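# Flip the toast in the pan with a spatula

## Task

Using the steel spatula (turner) if helpful, flip the toast slice so it rests flat inside the frying pan with its browned side up, then set the turner down on the table clear of both the pan and the hot plate. Neither hand nor arm, alone or together, may ever touch the toast, the hot plate's heating surface, or any part of the pan except its plastic handle; one such touch fails the job immediately. Pan and hot plate are not fixed, and the pan has to finish level and centred on the hot plate.

## Robot and tools

Robot: two arms, left_arm and right_arm, each ending in an identical five-finger right hand, so hand axes and numbers mean the same thing on both. The arms face each other across the table; left_arm's base sits on the +y side. Arm names do not match image sides.

Scene frame: origin on the table top halfway between the nominal arm bases, z = 0 at the table surface, +z up. Reported end_effector_position (m), end_effector_quat_wxyz and velocities are in this frame and may be off by a few cm. Hand point: 0.05 m in front of the palm where index pad meets thumb tip in a pinch. Its +z runs along straightened fingers (they reach 0.06-0.07 m further), +y out of the palm, +x across the palm toward the little finger. A wrist bracket on the little-finger side juts out and can collide with things.

Row layout (28 numbers, all in [-1, 1], always both arms): left dx, dy, dz, rx, ry, rz; left little, ring, middle, index, thumb_bend, thumb_turn; left force_limit, speed; then the same 14 for the right arm. The six pose numbers are an offset, not a pose, measured from that arm's Hand target at the start of the action or move, along the Hand target's own axes. 1.0 equals 0.6 m of translation or 180 degrees; rx, ry, rz form one rotation vector. All zeros re-commands the current Hand target. Fingers: +1 straight/open, -1 curled shut; thumb_bend +1 straight, -1 bent; thumb_turn +1 beside the palm, -1 across in front of it. A pinch is roughly index -0.22, thumb_bend -0.75, thumb_turn -0.57. force_limit maps -1..+1 to about 0..10 N at the fingertip (0..15 N for the two thumb motors); speed maps -1..+1 to nearly still..full (full travel in 0.6 s). There is no 'unchanged' value: to keep a hand as is, resend the eight hand numbers of the last row executed for it, or, if none yet, its hand_measured plus hand_force_limit and hand_speed. A gentle grip needs speed about -0.9 or lower. Wrapping with thumb turned in fits objects 0.035-0.08 m thick; a thin handle like the turner's (down to ~0.025 m) works best closing thumb first, then fingers.

Tools:
- execute_actions(actions, cameras): a list of actions; each action is up to 15 rows, one per 1/30 s step, last row held to fill 15 steps. Every row counts from the action's start pose. Empty list just reports state and images.
- move(target, speed, blend, stop_force, zero, blocking, cameras): straight-line paths for both arms to one row or a list of up to 15 rows, all offsets from the same starting Hand targets. speed 0.002-0.5 m/s (default 0.25), one value or one per target; blend in m rounds corners in a list; stop_force 3-40 N ends an arm's path when its wrist sensor feels that much opposing push (unreliable while the hand rotates; omit it when backing away from a contact). zero re-zeroes before the move (default true). blocking=false returns early and cannot be combined with stop_force. Paths never avoid obstacles or the other arm; fast moves overshoot and hit harder. Avoid routing a path near an arm's own base. The result adds a move: line: done, off_target, moving, held, fault, plus limits such as paced (pose clipped) or held (steps withheld).
- wait(seconds 0-10), stop() to brake a running move, zoom_image(camera, region [x0,y0,x1,y1], max 504x504 px) on cam_high, cam_low, cam_left_wrist or cam_right_wrist (each 672x504), show_instructions() for the reference image, zero_wrist_force(arm), and finished_scene(scene) with the current scene number to end it for good.

Results: Hand target is the last commanded pose after clipping; the controller limits each step to 150 mm and 16 degrees from the measured pose, so a hand may stop short; resend the gap as an offset. Wrist force/torque are in the end-effector axes; a third line gives the peak since last shown. hand_measured, hand_stopped_by (moving, target, force, stalled, fault) and hand_load_n follow the six-motor order; a grip lost shows as load near 0. Joint velocities 'within noise' means the arm is still. MOTOR HOT appears at 70 °C; 85 °C brakes the arm for 30-60 s.

Avoid: torque faults (wrist joints 25.7 N m, others 138 N m) or net force near 150 N, which freeze an arm 10 s; pushing beyond a firm contact (arms are stiff); collisions between the arms; fast swings of the held turner; dropping or releasing moving objects; anything leaving the table. Never let fingers, palm or arm meet the toast, the heating plate or the metal pan; if steadying the pan, touch only its plastic grip. Keep the pan level and centred on the hot plate, and put the turner down on bare table.

Each tool is called after "Request:" as name([rows], argument=value, ...), one row to a line, values as JSON.

Reference images:

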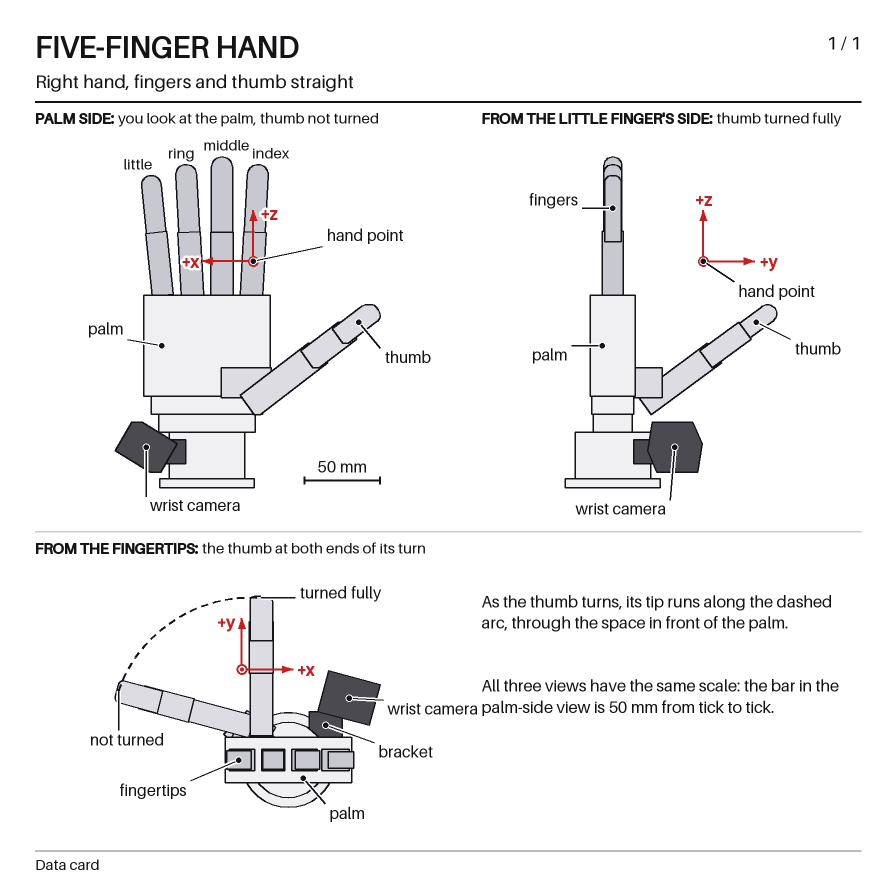

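## Session

Request:
execute_actions(actions=[])

Scene clock: 0.00 s.
left_arm: end_effector_position=(+0.2969, +0.4938, +0.4824) hand_measured=(+1.000, +1.000, +1.000, +1.000, +1.000, +1.000) hand_load_n=(+0.0, +0.0, +0.0, +0.0, +0.0, +0.0) hand_stopped_by=(target, target, target, target, target, target) hand_force_limit=0.00 hand_speed=-0.80 end_effector_quat_wxyz=(-0.006, +0.385, +0.923, -0.003) | right_arm: end_effector_position=(+0.0953, -0.2419, +0.4797) hand_measured=(+1.000, +1.000, +1.000, +1.000, +1.000, +1.000) hand_load_n=(+0.0, +0.0, +0.0, +0.0, +0.0, +0.0) hand_stopped_by=(target, target, target, target, target, target) hand_force_limit=0.00 hand_speed=-0.80 end_effector_quat_wxyz=(-0.007, -0.356, +0.934, -0.006)
Joint positions: left_arm=[0.529 -1.734 1.339 1.972 1.583 -1.86] | right_arm=[-1.16 -1.722 1.339 1.969 1.583 -1.909]
Joint velocities: within noise
Joint torques (N m): no reading
Wrist force (N): no reading
Wrist torque (N m): no reading
Wrist force, peak (N): no reading
Hand target: left_arm +0.2969, +0.4938, +0.4824; -0.006, +0.385, +0.923, -0.003 | right_arm +0.0953, -0.2419, +0.4797; -0.007, -0.356, +0.934, -0.006

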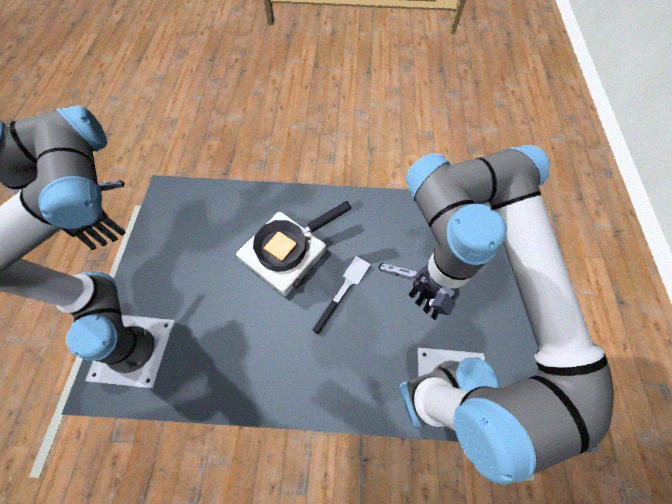

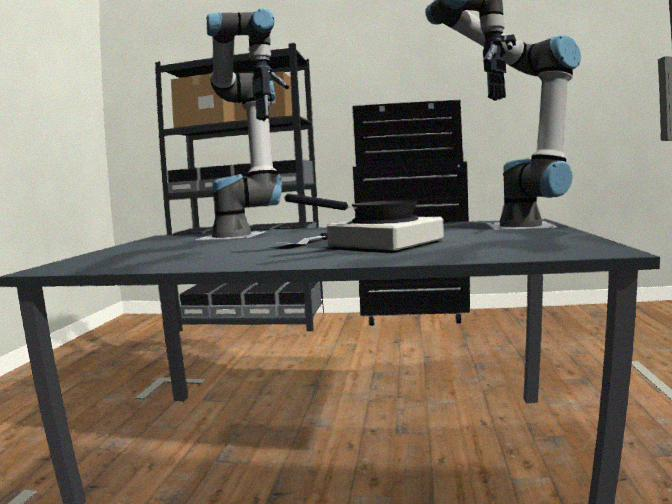

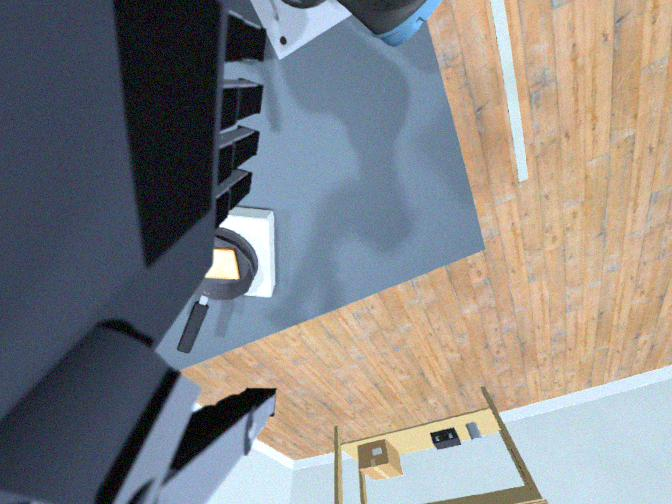

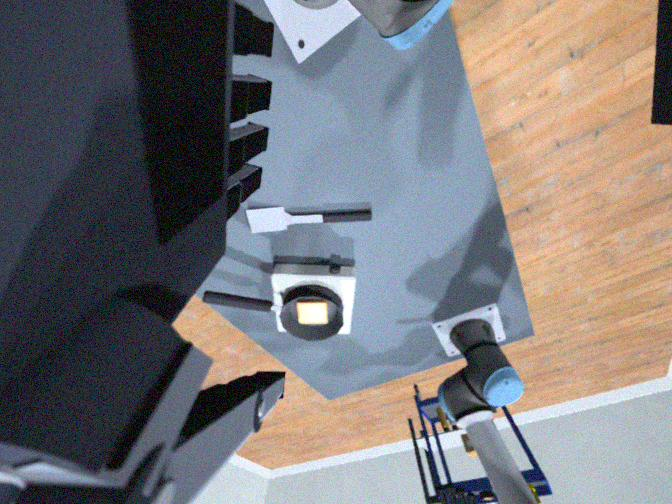

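Request:
zoom_image(camera="cam_high", region=[200, 180, 420, 345])

Request:
zoom_image(camera="cam_low", region=[200, 170, 500, 270])

Request:
zoom_image(camera="cam_right_wrist", region=[180, 180, 400, 345])

Request:
zoom_image(camera="cam_high", region=[0, 0, 504, 504])

Scaled by 2.291.

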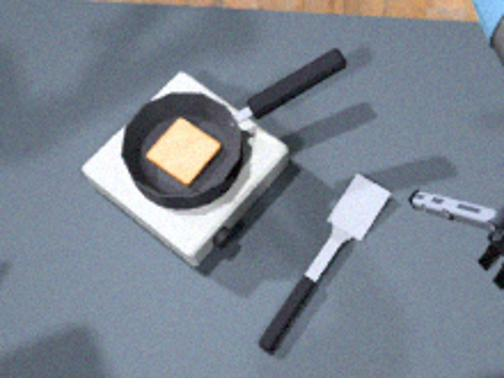

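Scaled by 1.680.

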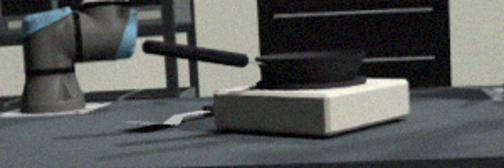

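Scaled by 2.291.

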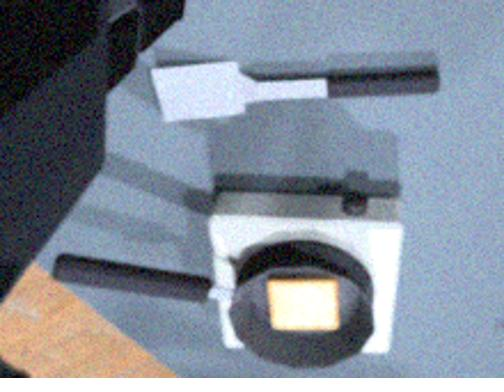

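Scaled by 1.000.

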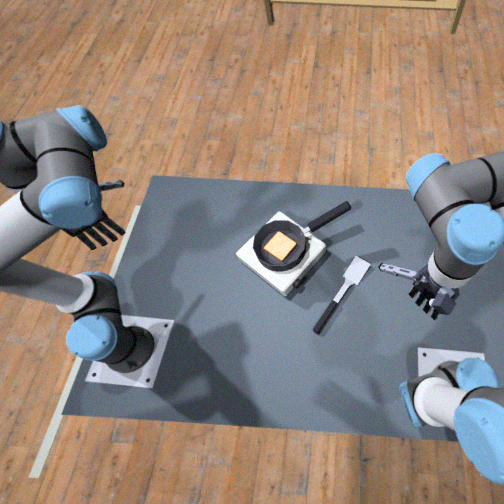

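Request:
zoom_image(camera="cam_low", region=[270, 190, 390, 260])

Request:
zoom_image(camera="cam_right_wrist", region=[235, 190, 385, 250])

Scaled by 4.200.

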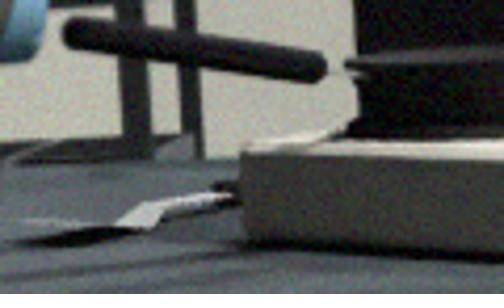

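Scaled by 3.360.

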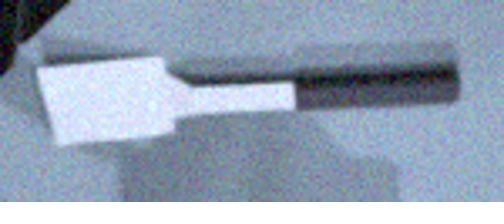

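Request:
move(target=[-0.522,-0.633,0.133,0,0,0,1,1,1,1,1,1,0,-0.8,-0.204,-0.534,0.05,0,0,0,1,1,1,1,1,1,0,-0.8])

Scene clock: 78.10 s.
left_arm: end_effector_position=(+0.2454, +0.0056, +0.4023) hand_measured=(+1.000, +1.000, +1.000, +1.000, +1.000, +1.000) hand_load_n=(+0.0, +0.0, +0.0, +0.0, +0.0, +0.0) hand_stopped_by=(target, target, target, target, target, target) hand_force_limit=0.00 hand_speed=-0.80 end_effector_quat_wxyz=(+0.076, +0.413, +0.906, -0.061) | right_arm: end_effector_position=(+0.3996, -0.4001, +0.4495) hand_measured=(+1.000, +1.000, +1.000, +1.000, +1.000, +1.000) hand_load_n=(+0.0, +0.0, +0.0, +0.0, +0.0, +0.0) hand_stopped_by=(target, target, target, target, target, target) hand_force_limit=0.00 hand_speed=-0.80 end_effector_quat_wxyz=(-0.007, -0.356, +0.934, -0.006)
Joint positions: left_arm=[0.034 -0.675 0.035 2.037 1.483 -2.282] | right_arm=[-1.764 -1.201 0.832 1.945 1.589 -2.513]
Joint velocities: within noise
Joint torques (N m): left_arm=[-7.35 -36.35 -28.15 -0.37 -3.17 2.33] | right_arm=[-12 -21.65 -30.46 4.02 2.02 -2.71]
Wrist force (N): left_arm=[-0.1 -0.2 -0.2] | right_arm=[0.1 -0.4 -0.1]
Wrist torque (N m): left_arm=[-0.04 0.03 -0.03] | right_arm=[-0.05 0.00 -0.03]
Wrist force, peak (N): left_arm=[-1.0 -1.0 1.7] | right_arm=[0.1 -0.9 0.2]
Hand target: left_arm +0.2458, +0.0040, +0.4035; -0.006, +0.385, +0.923, -0.003 | right_arm +0.3996, -0.4001, +0.4495; -0.007, -0.356, +0.934, -0.006
Off the commanded pose: left_arm 0.002 m, 12 deg | right_arm 0.000 m, 0 deg.
elbow stopped short (left arm): the move would have taken joint 3 (elbow) straighter than the controller allows.
move: off_target (left_arm)

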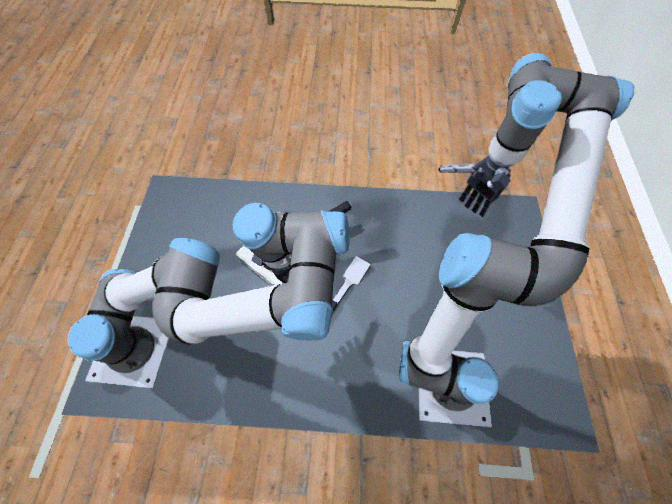

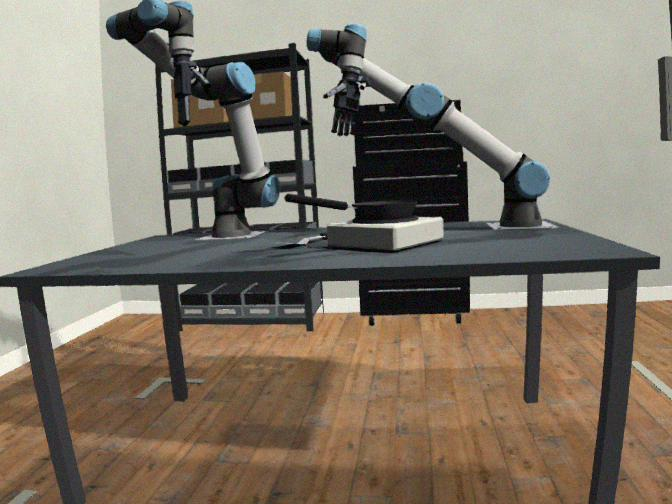

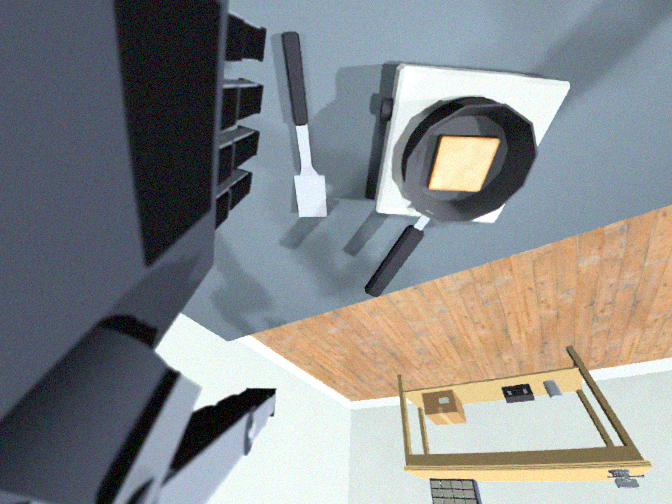

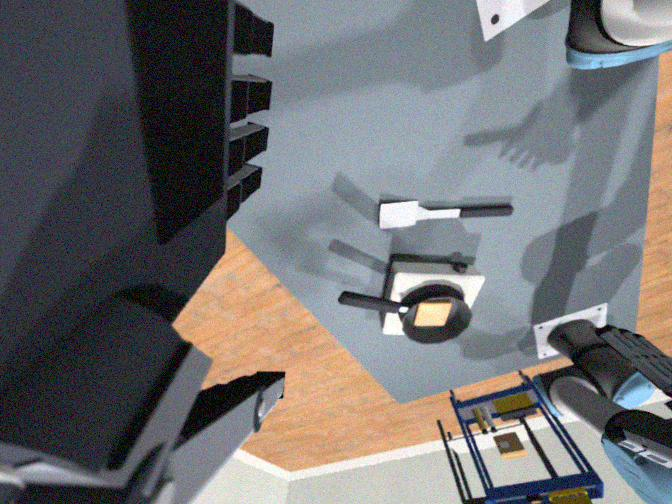

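Request:
move(target=[-0.01,-0.118,0.257,0.248,-0.037,-0.09,1,1,1,1,1,1,0,-0.8,0,0,0,0,0,0,1,1,1,1,1,1,0,-0.8])

Request:
zoom_image(camera="cam_left_wrist", region=[170, 0, 672, 504])

Scene clock: 101.00 s.
left_arm: end_effector_position=(+0.1977, -0.0501, +0.2500) hand_measured=(+1.000, +1.000, +1.000, +1.000, +1.000, +1.000) hand_load_n=(+0.0, +0.0, +0.0, +0.0, +0.0, +0.0) hand_stopped_by=(target, target, target, target, target, target) hand_force_limit=0.00 hand_speed=-0.80 end_effector_quat_wxyz=(-0.100, +0.223, +0.895, -0.372) | right_arm: end_effector_position=(+0.3996, -0.4001, +0.4495) hand_measured=(+1.000, +1.000, +1.000, +1.000, +1.000, +1.000) hand_load_n=(+0.0, +0.0, +0.0, +0.0, +0.0, +0.0) hand_stopped_by=(target, target, target, target, target, target) hand_force_limit=0.00 hand_speed=-0.80 end_effector_quat_wxyz=(-0.007, -0.356, +0.934, -0.006)
Joint positions: left_arm=[0.188 -1.055 1.057 0.892 2.019 -2.663] | right_arm=[-1.764 -1.201 0.832 1.945 1.589 -2.513]
Joint velocities: within noise
Joint torques (N m): left_arm=[10.43 -45.4 -8.05 -1.51 3.42 -2.84] | right_arm=[2.56 -21.47 -29.96 3.88 1.84 -2.63]
Wrist force (N): left_arm=[-0.6 -0.7 0.8] | right_arm=[0.1 -0.3 -0.1]
Wrist torque (N m): left_arm=[-0.34 0.09 0.07] | right_arm=[-0.03 0.00 -0.02]
Wrist force, peak (N): left_arm=[-0.7 -0.4 1.7] | right_arm=[0.6 -0.5 0.0]
Hand target: left_arm +0.1976, -0.0501, +0.2499; -0.100, +0.223, +0.895, -0.373 | right_arm +0.3996, -0.4001, +0.4495; -0.007, -0.356, +0.934, -0.006
Off the commanded pose: left_arm 0.000 m, 0 deg | right_arm 0.000 m, 0 deg.
move: done

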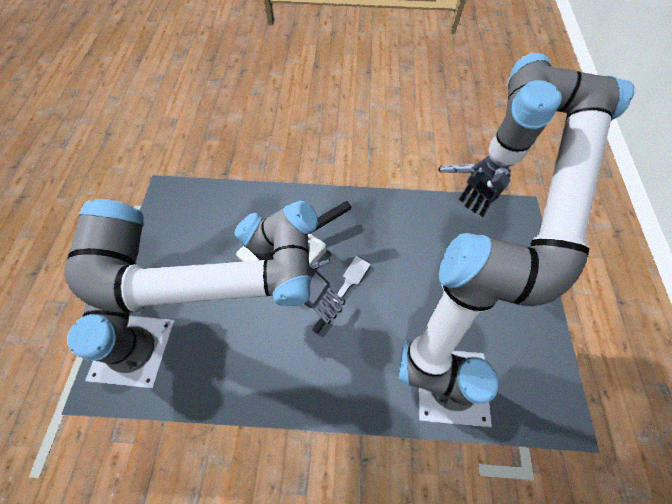

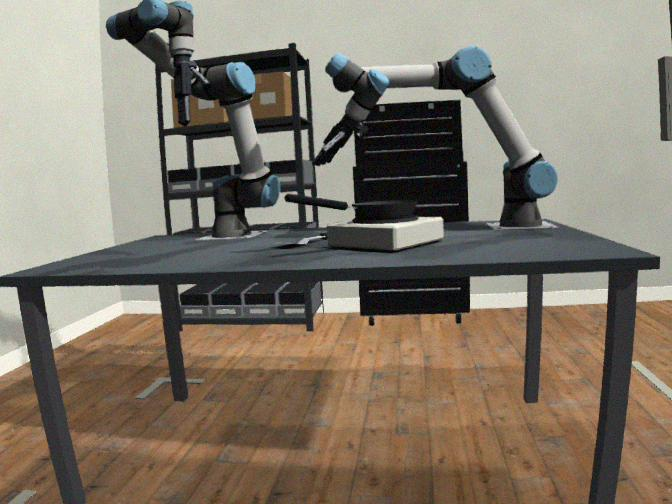

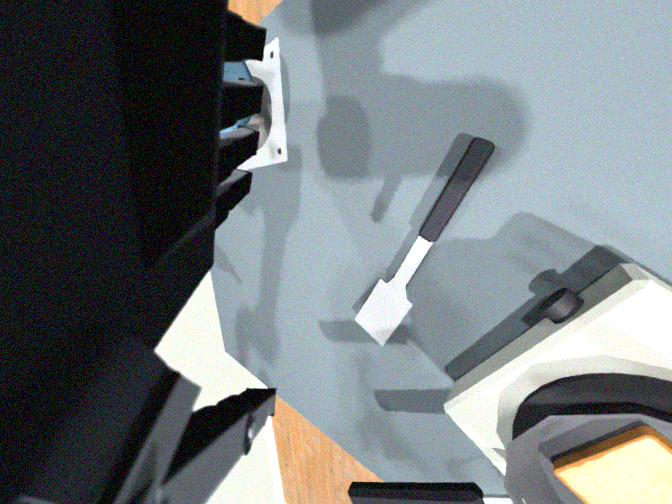

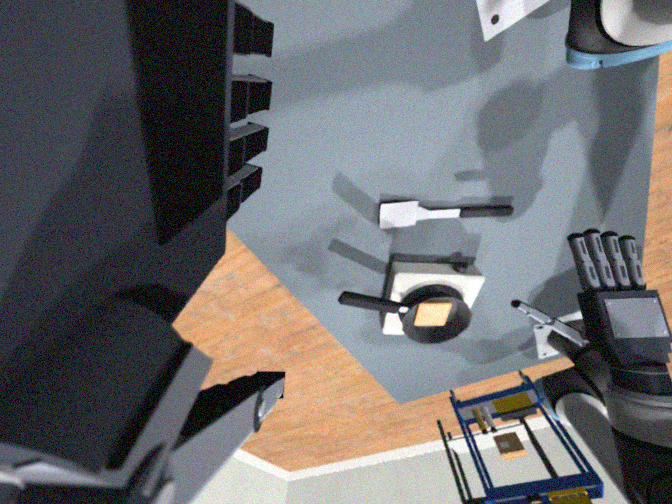

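Scaled by 1.000.

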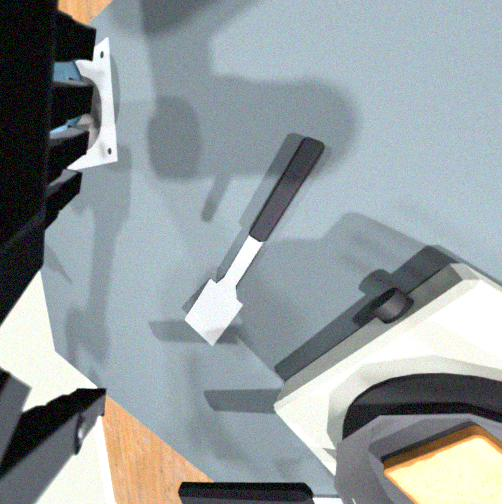

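Request:
move(target=[-0.035,0.13,0.176,0.139,0,0,0.2,0.2,0.2,0.2,0.3,-0.8,0,0,0,0,0,0,0,0,1,1,1,1,1,1,0,-0.8])

Request:
zoom_image(camera="cam_high", region=[230, 200, 430, 350])

Request:
zoom_image(camera="cam_right_wrist", region=[350, 150, 600, 350])

Scene clock: 147.93 s.
left_arm: end_effector_position=(+0.2051, -0.0772, +0.1200) hand_measured=(+0.200, +0.200, +0.200, +0.200, +0.300, -0.800) hand_load_n=(+0.0, +0.0, +0.0, +0.0, +0.0, +0.0) hand_stopped_by=(target, target, target, target, target, target) hand_force_limit=0.00 hand_speed=0.00 end_effector_quat_wxyz=(-0.145, +0.196, +0.793, -0.558) | right_arm: end_effector_position=(+0.3996, -0.4001, +0.4495) hand_measured=(+1.000, +1.000, +1.000, +1.000, +1.000, +1.000) hand_load_n=(+0.0, +0.0, +0.0, +0.0, +0.0, +0.0) hand_stopped_by=(target, target, target, target, target, target) hand_force_limit=0.00 hand_speed=-0.80 end_effector_quat_wxyz=(-0.007, -0.356, +0.934, -0.006)
Joint positions: left_arm=[0.29 -1.076 1.569 -0.04 2.267 -2.852] | right_arm=[-1.764 -1.201 0.832 1.945 1.589 -2.513]
Joint velocities: within noise
Joint torques (N m): left_arm=[9.63 -43.07 -6.05 -2.59 -2.26 -2.71] | right_arm=[7.62 -21.52 -30.64 3.84 1.86 -2.43]
Wrist force (N): left_arm=[-0.6 -1.0 1.0] | right_arm=[0.2 -0.3 -0.2]
Wrist torque (N m): left_arm=[-0.50 0.13 0.10] | right_arm=[-0.02 0.00 -0.02]
Wrist force, peak (N): left_arm=[-0.5 -1.2 1.5] | right_arm=[0.7 -0.3 0.0]
Hand target: left_arm +0.2052, -0.0772, +0.1200; -0.145, +0.196, +0.793, -0.558 | right_arm +0.3996, -0.4001, +0.4495; -0.007, -0.356, +0.934, -0.006
Off the commanded pose: left_arm 0.000 m, 0 deg | right_arm 0.000 m, 0 deg.
move: done

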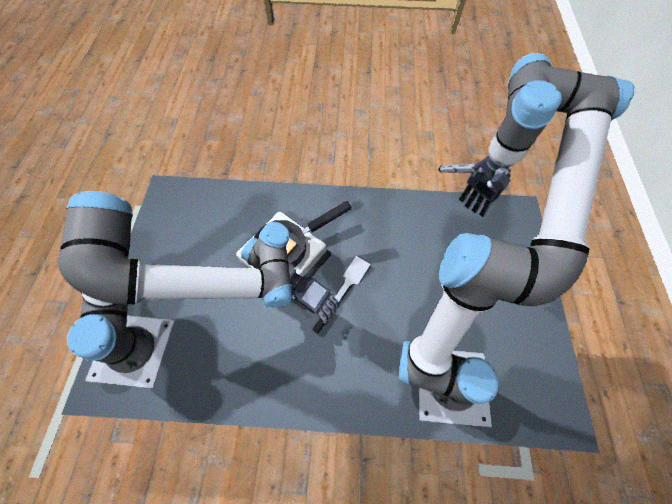

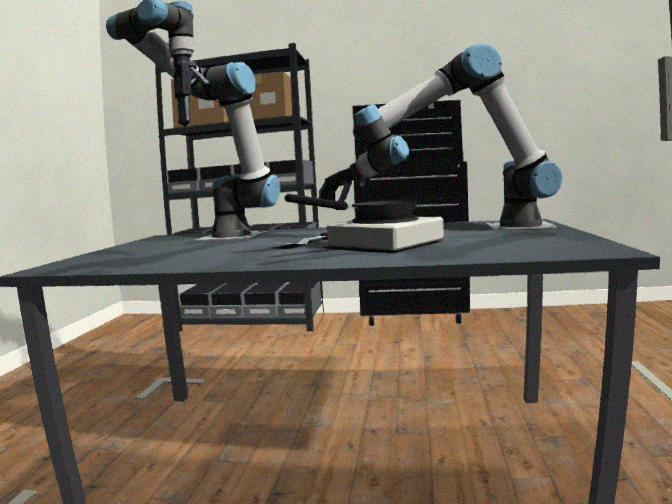

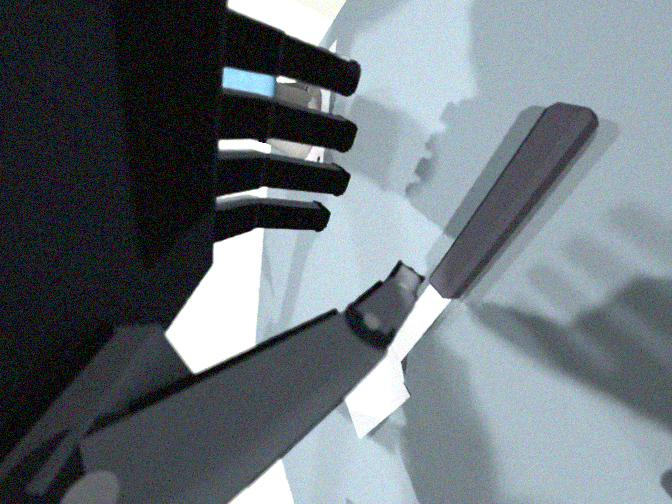

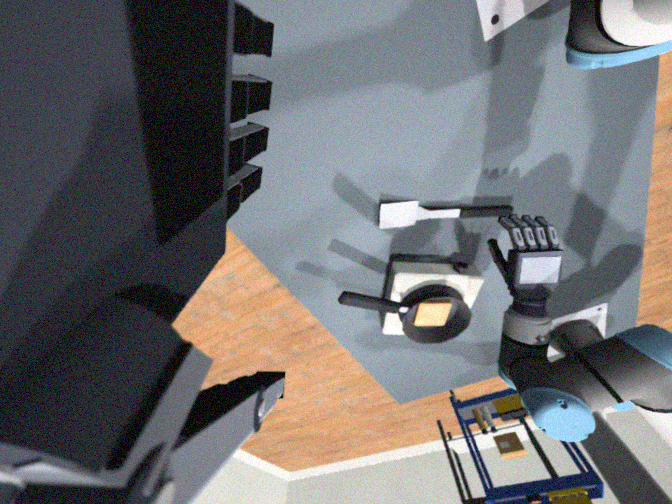

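Scaled by 2.520.

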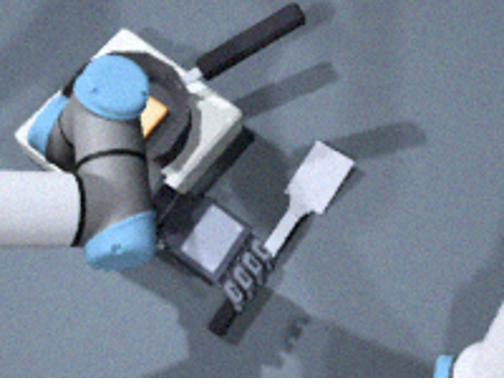

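Scaled by 2.016.

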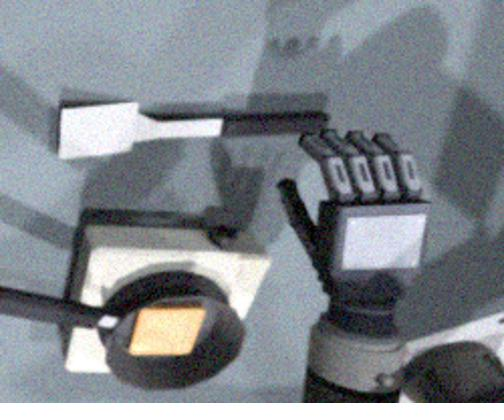

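Request:
move([
  [0,-0.439,-0.16,0,0,0,0.2,0.2,0.2,0.2,0.3,-0.8,0,0,0,0,0,0,0,-0.2,1,1,1,1,1,1,0,-0.8],
  [0.125,-0.185,-0.855,0,0,0,0.2,0.2,0.2,0.2,0.3,-0.8,0,0,0.114,0.548,0.167,0,0,-0.607,1,1,1,1,1,1,0,-0.8],
], blend=0.03, speed=0.4)

Scene clock: 180.27 s.
left_arm: end_effector_position=(+0.3269, +0.2724, +0.4001) hand_measured=(+0.200, +0.200, +0.200, +0.200, +0.300, -0.800) hand_load_n=(+0.0, +0.0, +0.0, +0.0, +0.0, +0.0) hand_stopped_by=(target, target, target, target, target, target) hand_force_limit=0.00 hand_speed=0.00 end_effector_quat_wxyz=(-0.132, +0.171, +0.792, -0.571) | right_arm: end_effector_position=(+0.1294, -0.2023, +0.3487) hand_measured=(+1.000, +1.000, +1.000, +1.000, +1.000, +1.000) hand_load_n=(+0.0, +0.0, +0.0, +0.0, +0.0, +0.0) hand_stopped_by=(target, target, target, target, target, target) hand_force_limit=0.00 hand_speed=-0.80 end_effector_quat_wxyz=(-0.009, -0.968, +0.252, +0.002)
Joint positions: left_arm=[0.987 -1.454 1.455 1.067 2.776 -2.118] | right_arm=[-0.864 -1.37 1.326 1.632 1.578 -3.518]
Joint velocities: within noise
Joint torques (N m): left_arm=[-7.66 -28.77 -7.51 -0.52 -1.52 -2.8] | right_arm=[10.92 -14.91 -32.94 0.77 1.96 2.31]
Wrist force (N): left_arm=[-0.6 -0.9 0.9] | right_arm=[0.3 0.0 -0.4]
Wrist torque (N m): left_arm=[-0.47 0.10 0.15] | right_arm=[0.03 -0.01 0.03]
Wrist force, peak (N): left_arm=[0.3 0.2 -5.2] | right_arm=[0.5 -0.9 -0.5]
Hand target: left_arm +0.3269, +0.2724, +0.4001; -0.132, +0.171, +0.792, -0.571 (not the last commanded pose) | right_arm +0.1294, -0.2023, +0.3487; +0.009, +0.968, -0.252, -0.002 (not the last commanded pose)
Off the commanded pose: left_arm 0.081 m, 4 deg | right_arm 0.001 m, 0 deg.
move: held (left_arm; a check stopped the path); path passed 1 of 2 targets; limits=held
pose unreachable (left arm): on one or more control steps of this call, first in action 0 (counted from 0), this arm could not follow its commanded pose, so it was not sent that pose on those steps. It may still have moved: this result reports where it is.
cause: moving toward the commanded pose would bring two parts of the arm too close to each other (joints 4 (wrist 1) to 6 (wrist 3) lie between them).

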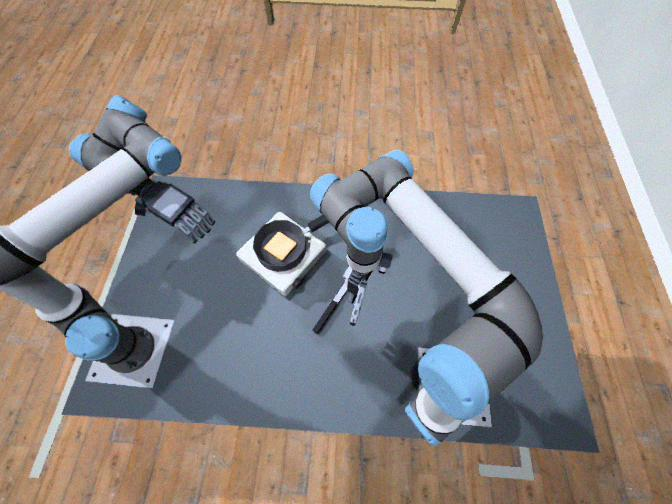

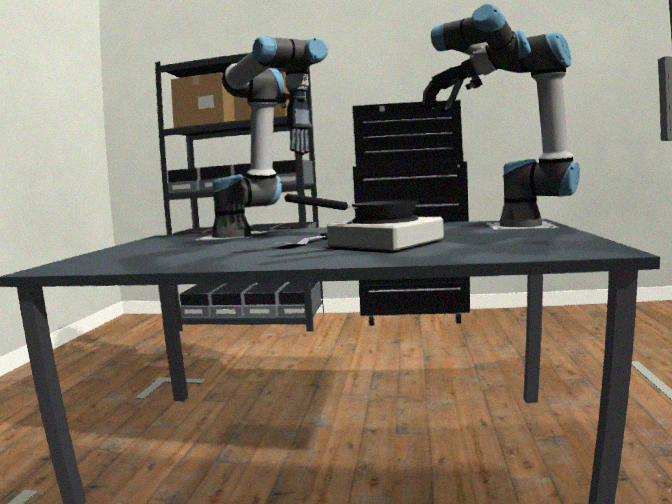

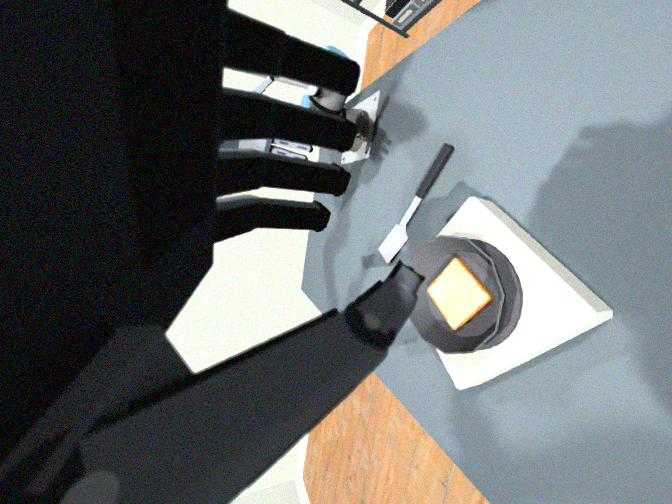

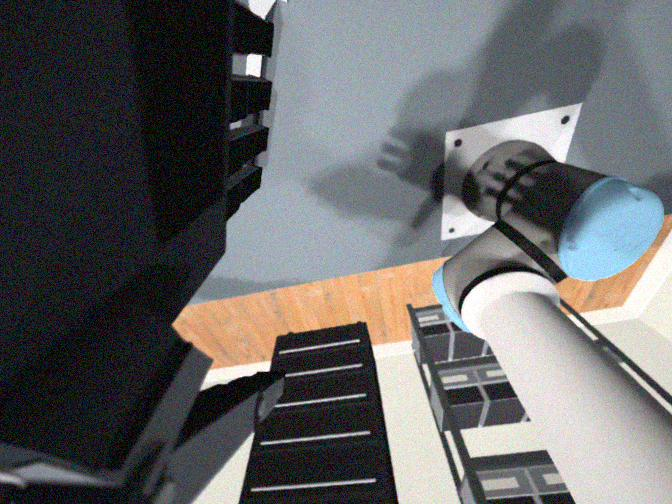

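Request:
move(target=[0,0,0,0,0,0,0.2,0.2,0.2,0.2,0.3,-0.8,0,0,-0.1,-0.181,0.332,0.389,0,0,0.2,0.2,0.2,0.2,0.0,-1,0,0], speed=0.4)

Request:
zoom_image(camera="cam_left_wrist", region=[300, 80, 550, 270])

Scene clock: 191.27 s.
left_arm: end_effector_position=(+0.3269, +0.2724, +0.4001) hand_measured=(+0.200, +0.200, +0.200, +0.200, +0.300, -0.800) hand_load_n=(+0.0, -0.5, +0.0, +0.0, +0.0, +0.0) hand_stopped_by=(target, target, target, target, target, target) hand_force_limit=0.00 hand_speed=0.00 end_effector_quat_wxyz=(-0.132, +0.171, +0.792, -0.571) | right_arm: end_effector_position=(+0.1281, -0.0815, +0.1475) hand_measured=(+0.200, +0.200, +0.200, +0.200, +0.000, -1.000) hand_load_n=(+0.0, +0.0, +0.0, +0.0, +0.0, +0.0) hand_stopped_by=(target, target, target, target, target, target) hand_force_limit=0.00 hand_speed=0.00 end_effector_quat_wxyz=(+0.548, -0.798, +0.207, -0.143)
Joint positions: left_arm=[0.987 -1.454 1.455 1.067 2.776 -2.118] | right_arm=[-0.903 -1.849 2.342 -0.095 1.185 -3.299]
Joint velocities: within noise
Joint torques (N m): left_arm=[-8.71 -29.8 -7.55 -0.78 -1.51 -2.74] | right_arm=[10.7 6.83 -5.56 -2.03 1.72 2.29]
Wrist force (N): left_arm=[-0.5 -0.9 1.1] | right_arm=[0.0 0.8 -0.3]
Wrist torque (N m): left_arm=[-0.49 0.09 0.16] | right_arm=[0.18 0.02 -0.01]
Wrist force, peak (N): left_arm=[-0.7 -1.0 1.6] | right_arm=[-0.2 1.6 0.0]
Hand target: left_arm +0.3269, +0.2724, +0.4001; -0.132, +0.171, +0.792, -0.571 | right_arm +0.1281, -0.0815, +0.1475; -0.548, +0.798, -0.207, +0.143
Off the commanded pose: left_arm 0.000 m, 0 deg | right_arm 0.000 m, 0 deg.
move: done

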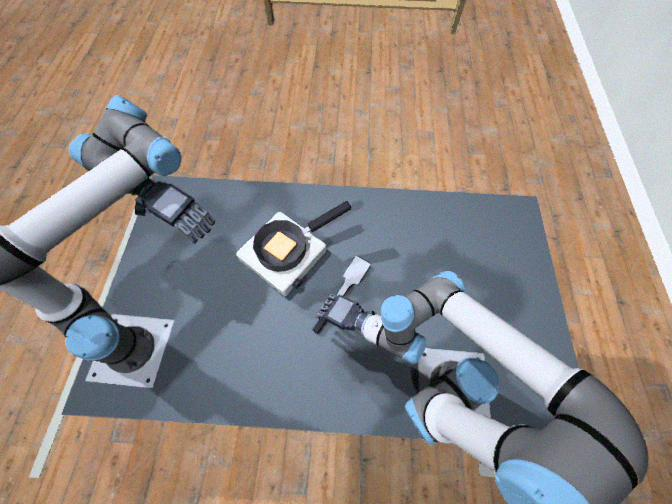

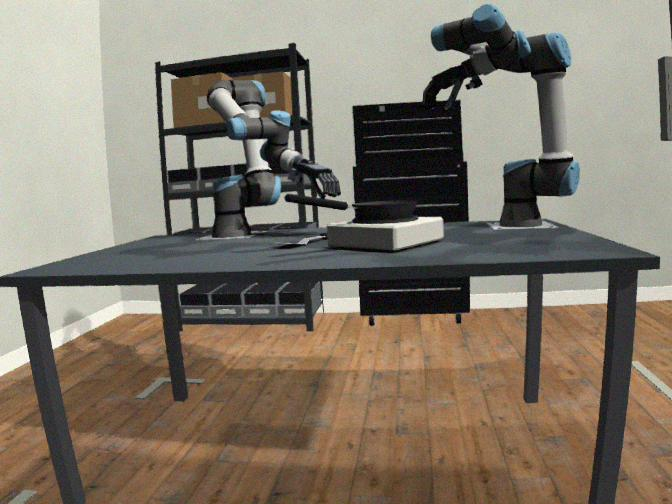

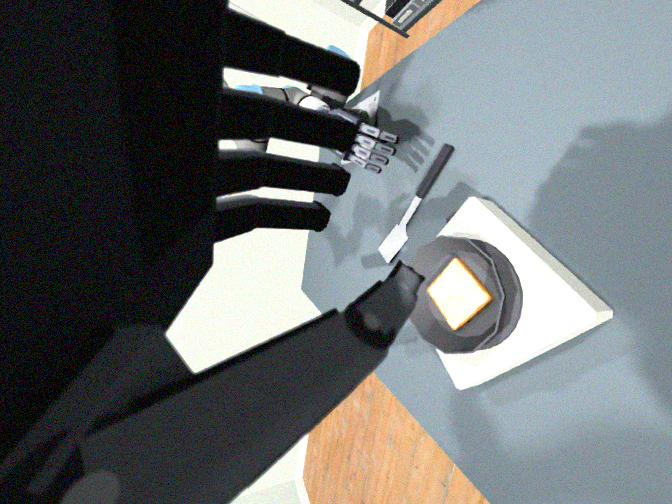

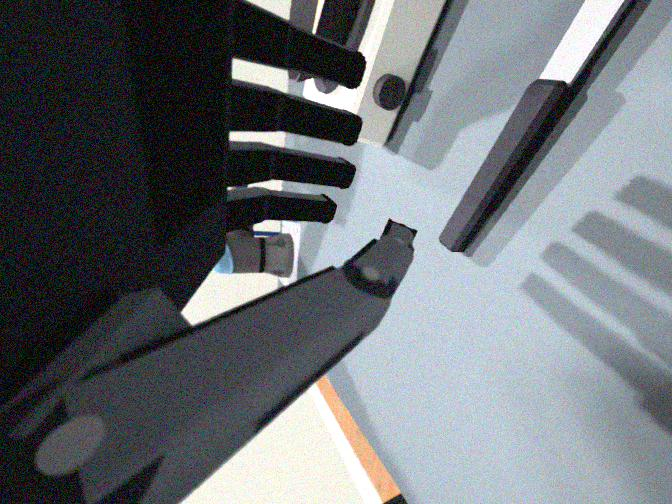

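Scaled by 2.016.

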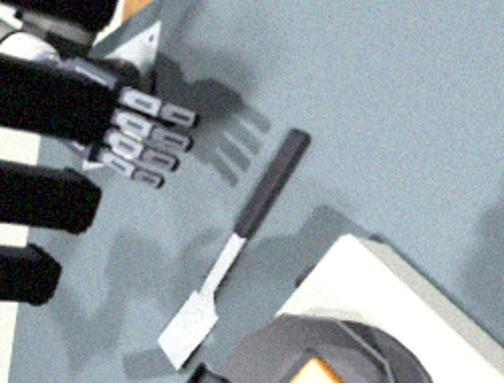

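Request:
move(target=[0,0,0,0,0,0,0.2,0.2,0.2,0.2,0.3,-0.8,0,0,0.053,0.123,0.089,0,0,0,0.2,0.2,0.2,0.2,0.5,-1,0,0], speed=0.2, cameras=["cam_left_wrist","cam_right_wrist"])

Request:
zoom_image(camera="cam_left_wrist", region=[300, 80, 550, 270])

Request:
zoom_image(camera="cam_high", region=[230, 200, 430, 350])

Scene clock: 203.10 s.
left_arm: end_effector_position=(+0.3269, +0.2724, +0.4001) hand_measured=(+0.200, +0.200, +0.200, +0.200, +0.300, -0.800) hand_load_n=(+0.0, +0.0, +0.0, -0.5, +0.0, +0.0) hand_stopped_by=(target, target, target, target, target, target) hand_force_limit=0.00 hand_speed=0.00 end_effector_quat_wxyz=(-0.132, +0.171, +0.792, -0.571) | right_arm: end_effector_position=(+0.1672, -0.0767, +0.0594) hand_measured=(+0.200, +0.200, +0.200, +0.200, +0.500, -1.000) hand_load_n=(+0.0, +0.5, +0.0, +0.0, +0.0, +0.0) hand_stopped_by=(target, target, target, target, target, target) hand_force_limit=0.00 hand_speed=0.00 end_effector_quat_wxyz=(+0.548, -0.798, +0.207, -0.143)
Joint positions: left_arm=[0.987 -1.454 1.455 1.067 2.776 -2.118] | right_arm=[-0.993 -1.595 2.429 -0.42 1.102 -3.338]
Joint velocities: within noise
Joint torques (N m): left_arm=[-8.28 -29.35 -7.93 -0.38 -1.43 -2.7] | right_arm=[10.3 -0.74 -29.5 -2.02 1.63 2.36]
Wrist force (N): left_arm=[-0.5 -0.8 1.1] | right_arm=[-0.1 1.0 0.0]
Wrist torque (N m): left_arm=[-0.45 0.09 0.16] | right_arm=[0.18 0.04 0.01]
Wrist force, peak (N): left_arm=[-0.8 -1.0 1.4] | right_arm=[0.2 1.5 0.5]
Hand target: left_arm +0.3269, +0.2724, +0.4001; -0.132, +0.171, +0.792, -0.571 | right_arm +0.1672, -0.0766, +0.0594; -0.548, +0.798, -0.207, +0.143
Off the commanded pose: left_arm 0.000 m, 0 deg | right_arm 0.000 m, 0 deg.
move: done
Images, in order (width x height): cam_left_wrist 672x504, cam_right_wrist 672x504.

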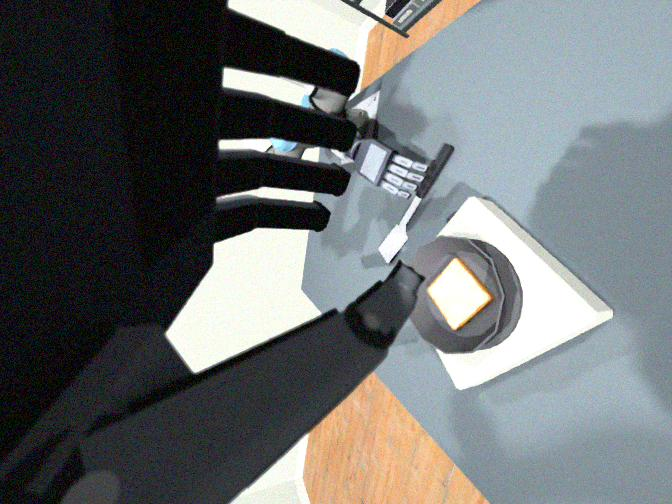

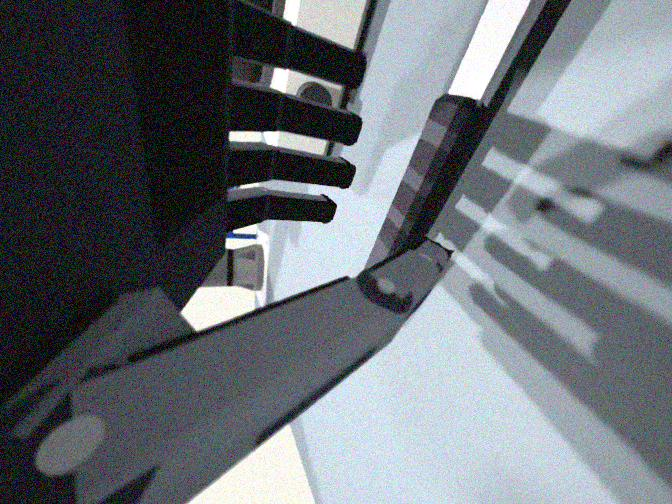

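Scaled by 2.016.

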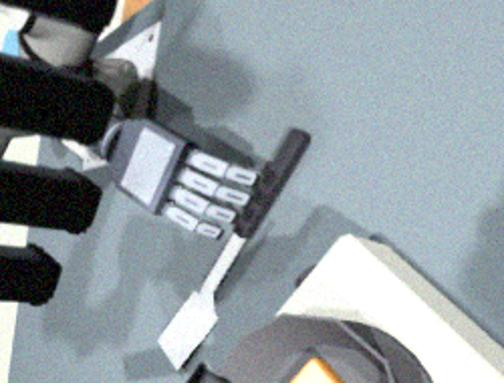

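This scene's latest camera images include none from cam_high. They are from: cam_left_wrist, cam_right_wrist. cam_high's image comes with the result of a call that names it in "cameras".

Request:
move(target=[0,0,0,0,0,0,0.2,0.2,0.2,0.2,0.3,-0.8,0,0,0,0,0,0,0,0,0.2,0.2,0.2,0.2,-0.3,-1,0,0], speed=0.2, cameras=["cam_left_wrist","cam_right_wrist","cam_high"])

Request:
zoom_image(camera="cam_high", region=[230, 200, 430, 350])

Scene clock: 218.50 s.
left_arm: end_effector_position=(+0.3269, +0.2724, +0.4001) hand_measured=(+0.200, +0.200, +0.200, +0.200, +0.300, -0.800) hand_load_n=(+0.0, +0.0, +0.0, +0.0, +0.0, +0.0) hand_stopped_by=(target, target, target, target, target, target) hand_force_limit=0.00 hand_speed=0.00 end_effector_quat_wxyz=(-0.132, +0.171, +0.792, -0.571) | right_arm: end_effector_position=(+0.1672, -0.0766, +0.0594) hand_measured=(+0.200, +0.200, +0.200, +0.200, -0.300, -1.000) hand_load_n=(+0.0, +0.0, +0.0, +0.0, +0.0, +0.0) hand_stopped_by=(target, target, target, target, target, target) hand_force_limit=0.00 hand_speed=0.00 end_effector_quat_wxyz=(+0.548, -0.798, +0.207, -0.143)
Joint positions: left_arm=[0.987 -1.454 1.455 1.067 2.776 -2.118] | right_arm=[-0.993 -1.594 2.429 -0.42 1.102 -3.338]
Joint velocities: within noise
Joint torques (N m): left_arm=[-7.65 -28.44 -8.54 -0.22 -1.34 -2.79] | right_arm=[10.35 -0.07 -22.96 -1.78 1.75 2.32]
Wrist force (N): left_arm=[-0.3 -0.8 1.2] | right_arm=[-0.2 0.9 0.0]
Wrist torque (N m): left_arm=[-0.48 0.06 0.17] | right_arm=[0.17 0.05 0.00]
Wrist force, peak (N): left_arm=[-0.4 -1.3 1.3] | right_arm=[-0.1 1.2 0.0]
Hand target: left_arm +0.3269, +0.2724, +0.4001; -0.132, +0.171, +0.792, -0.571 | right_arm +0.1672, -0.0766, +0.0594; -0.548, +0.798, -0.207, +0.143
Off the commanded pose: left_arm 0.000 m, 0 deg | right_arm 0.000 m, 0 deg.
move: done
Images, in order (width x height): cam_high 672x504, cam_left_wrist 672x504, cam_right_wrist 672x504.

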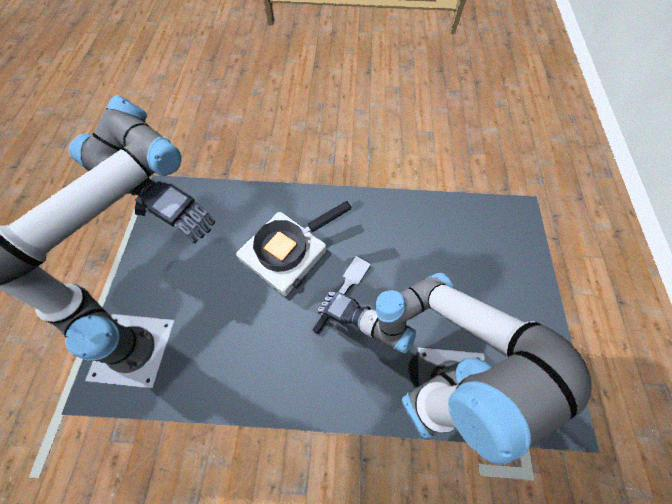

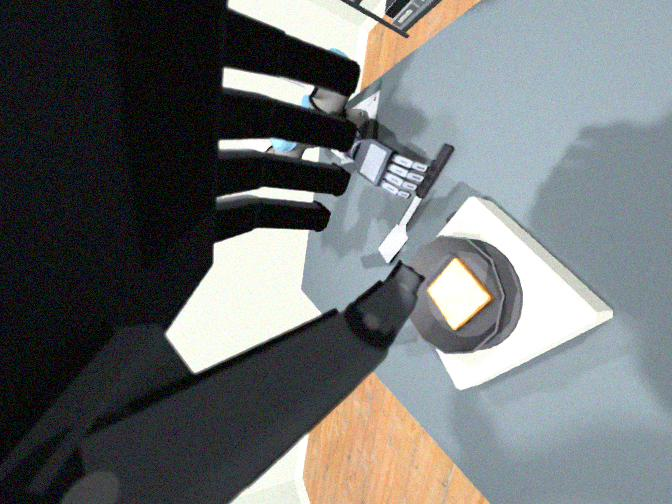

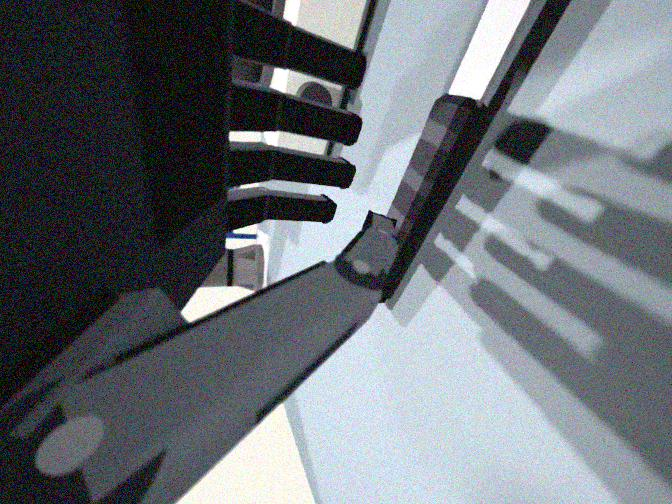

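Scaled by 2.520.

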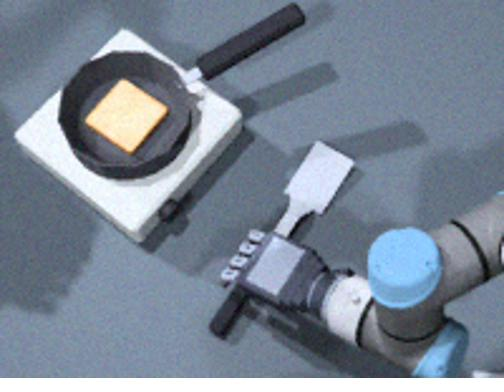

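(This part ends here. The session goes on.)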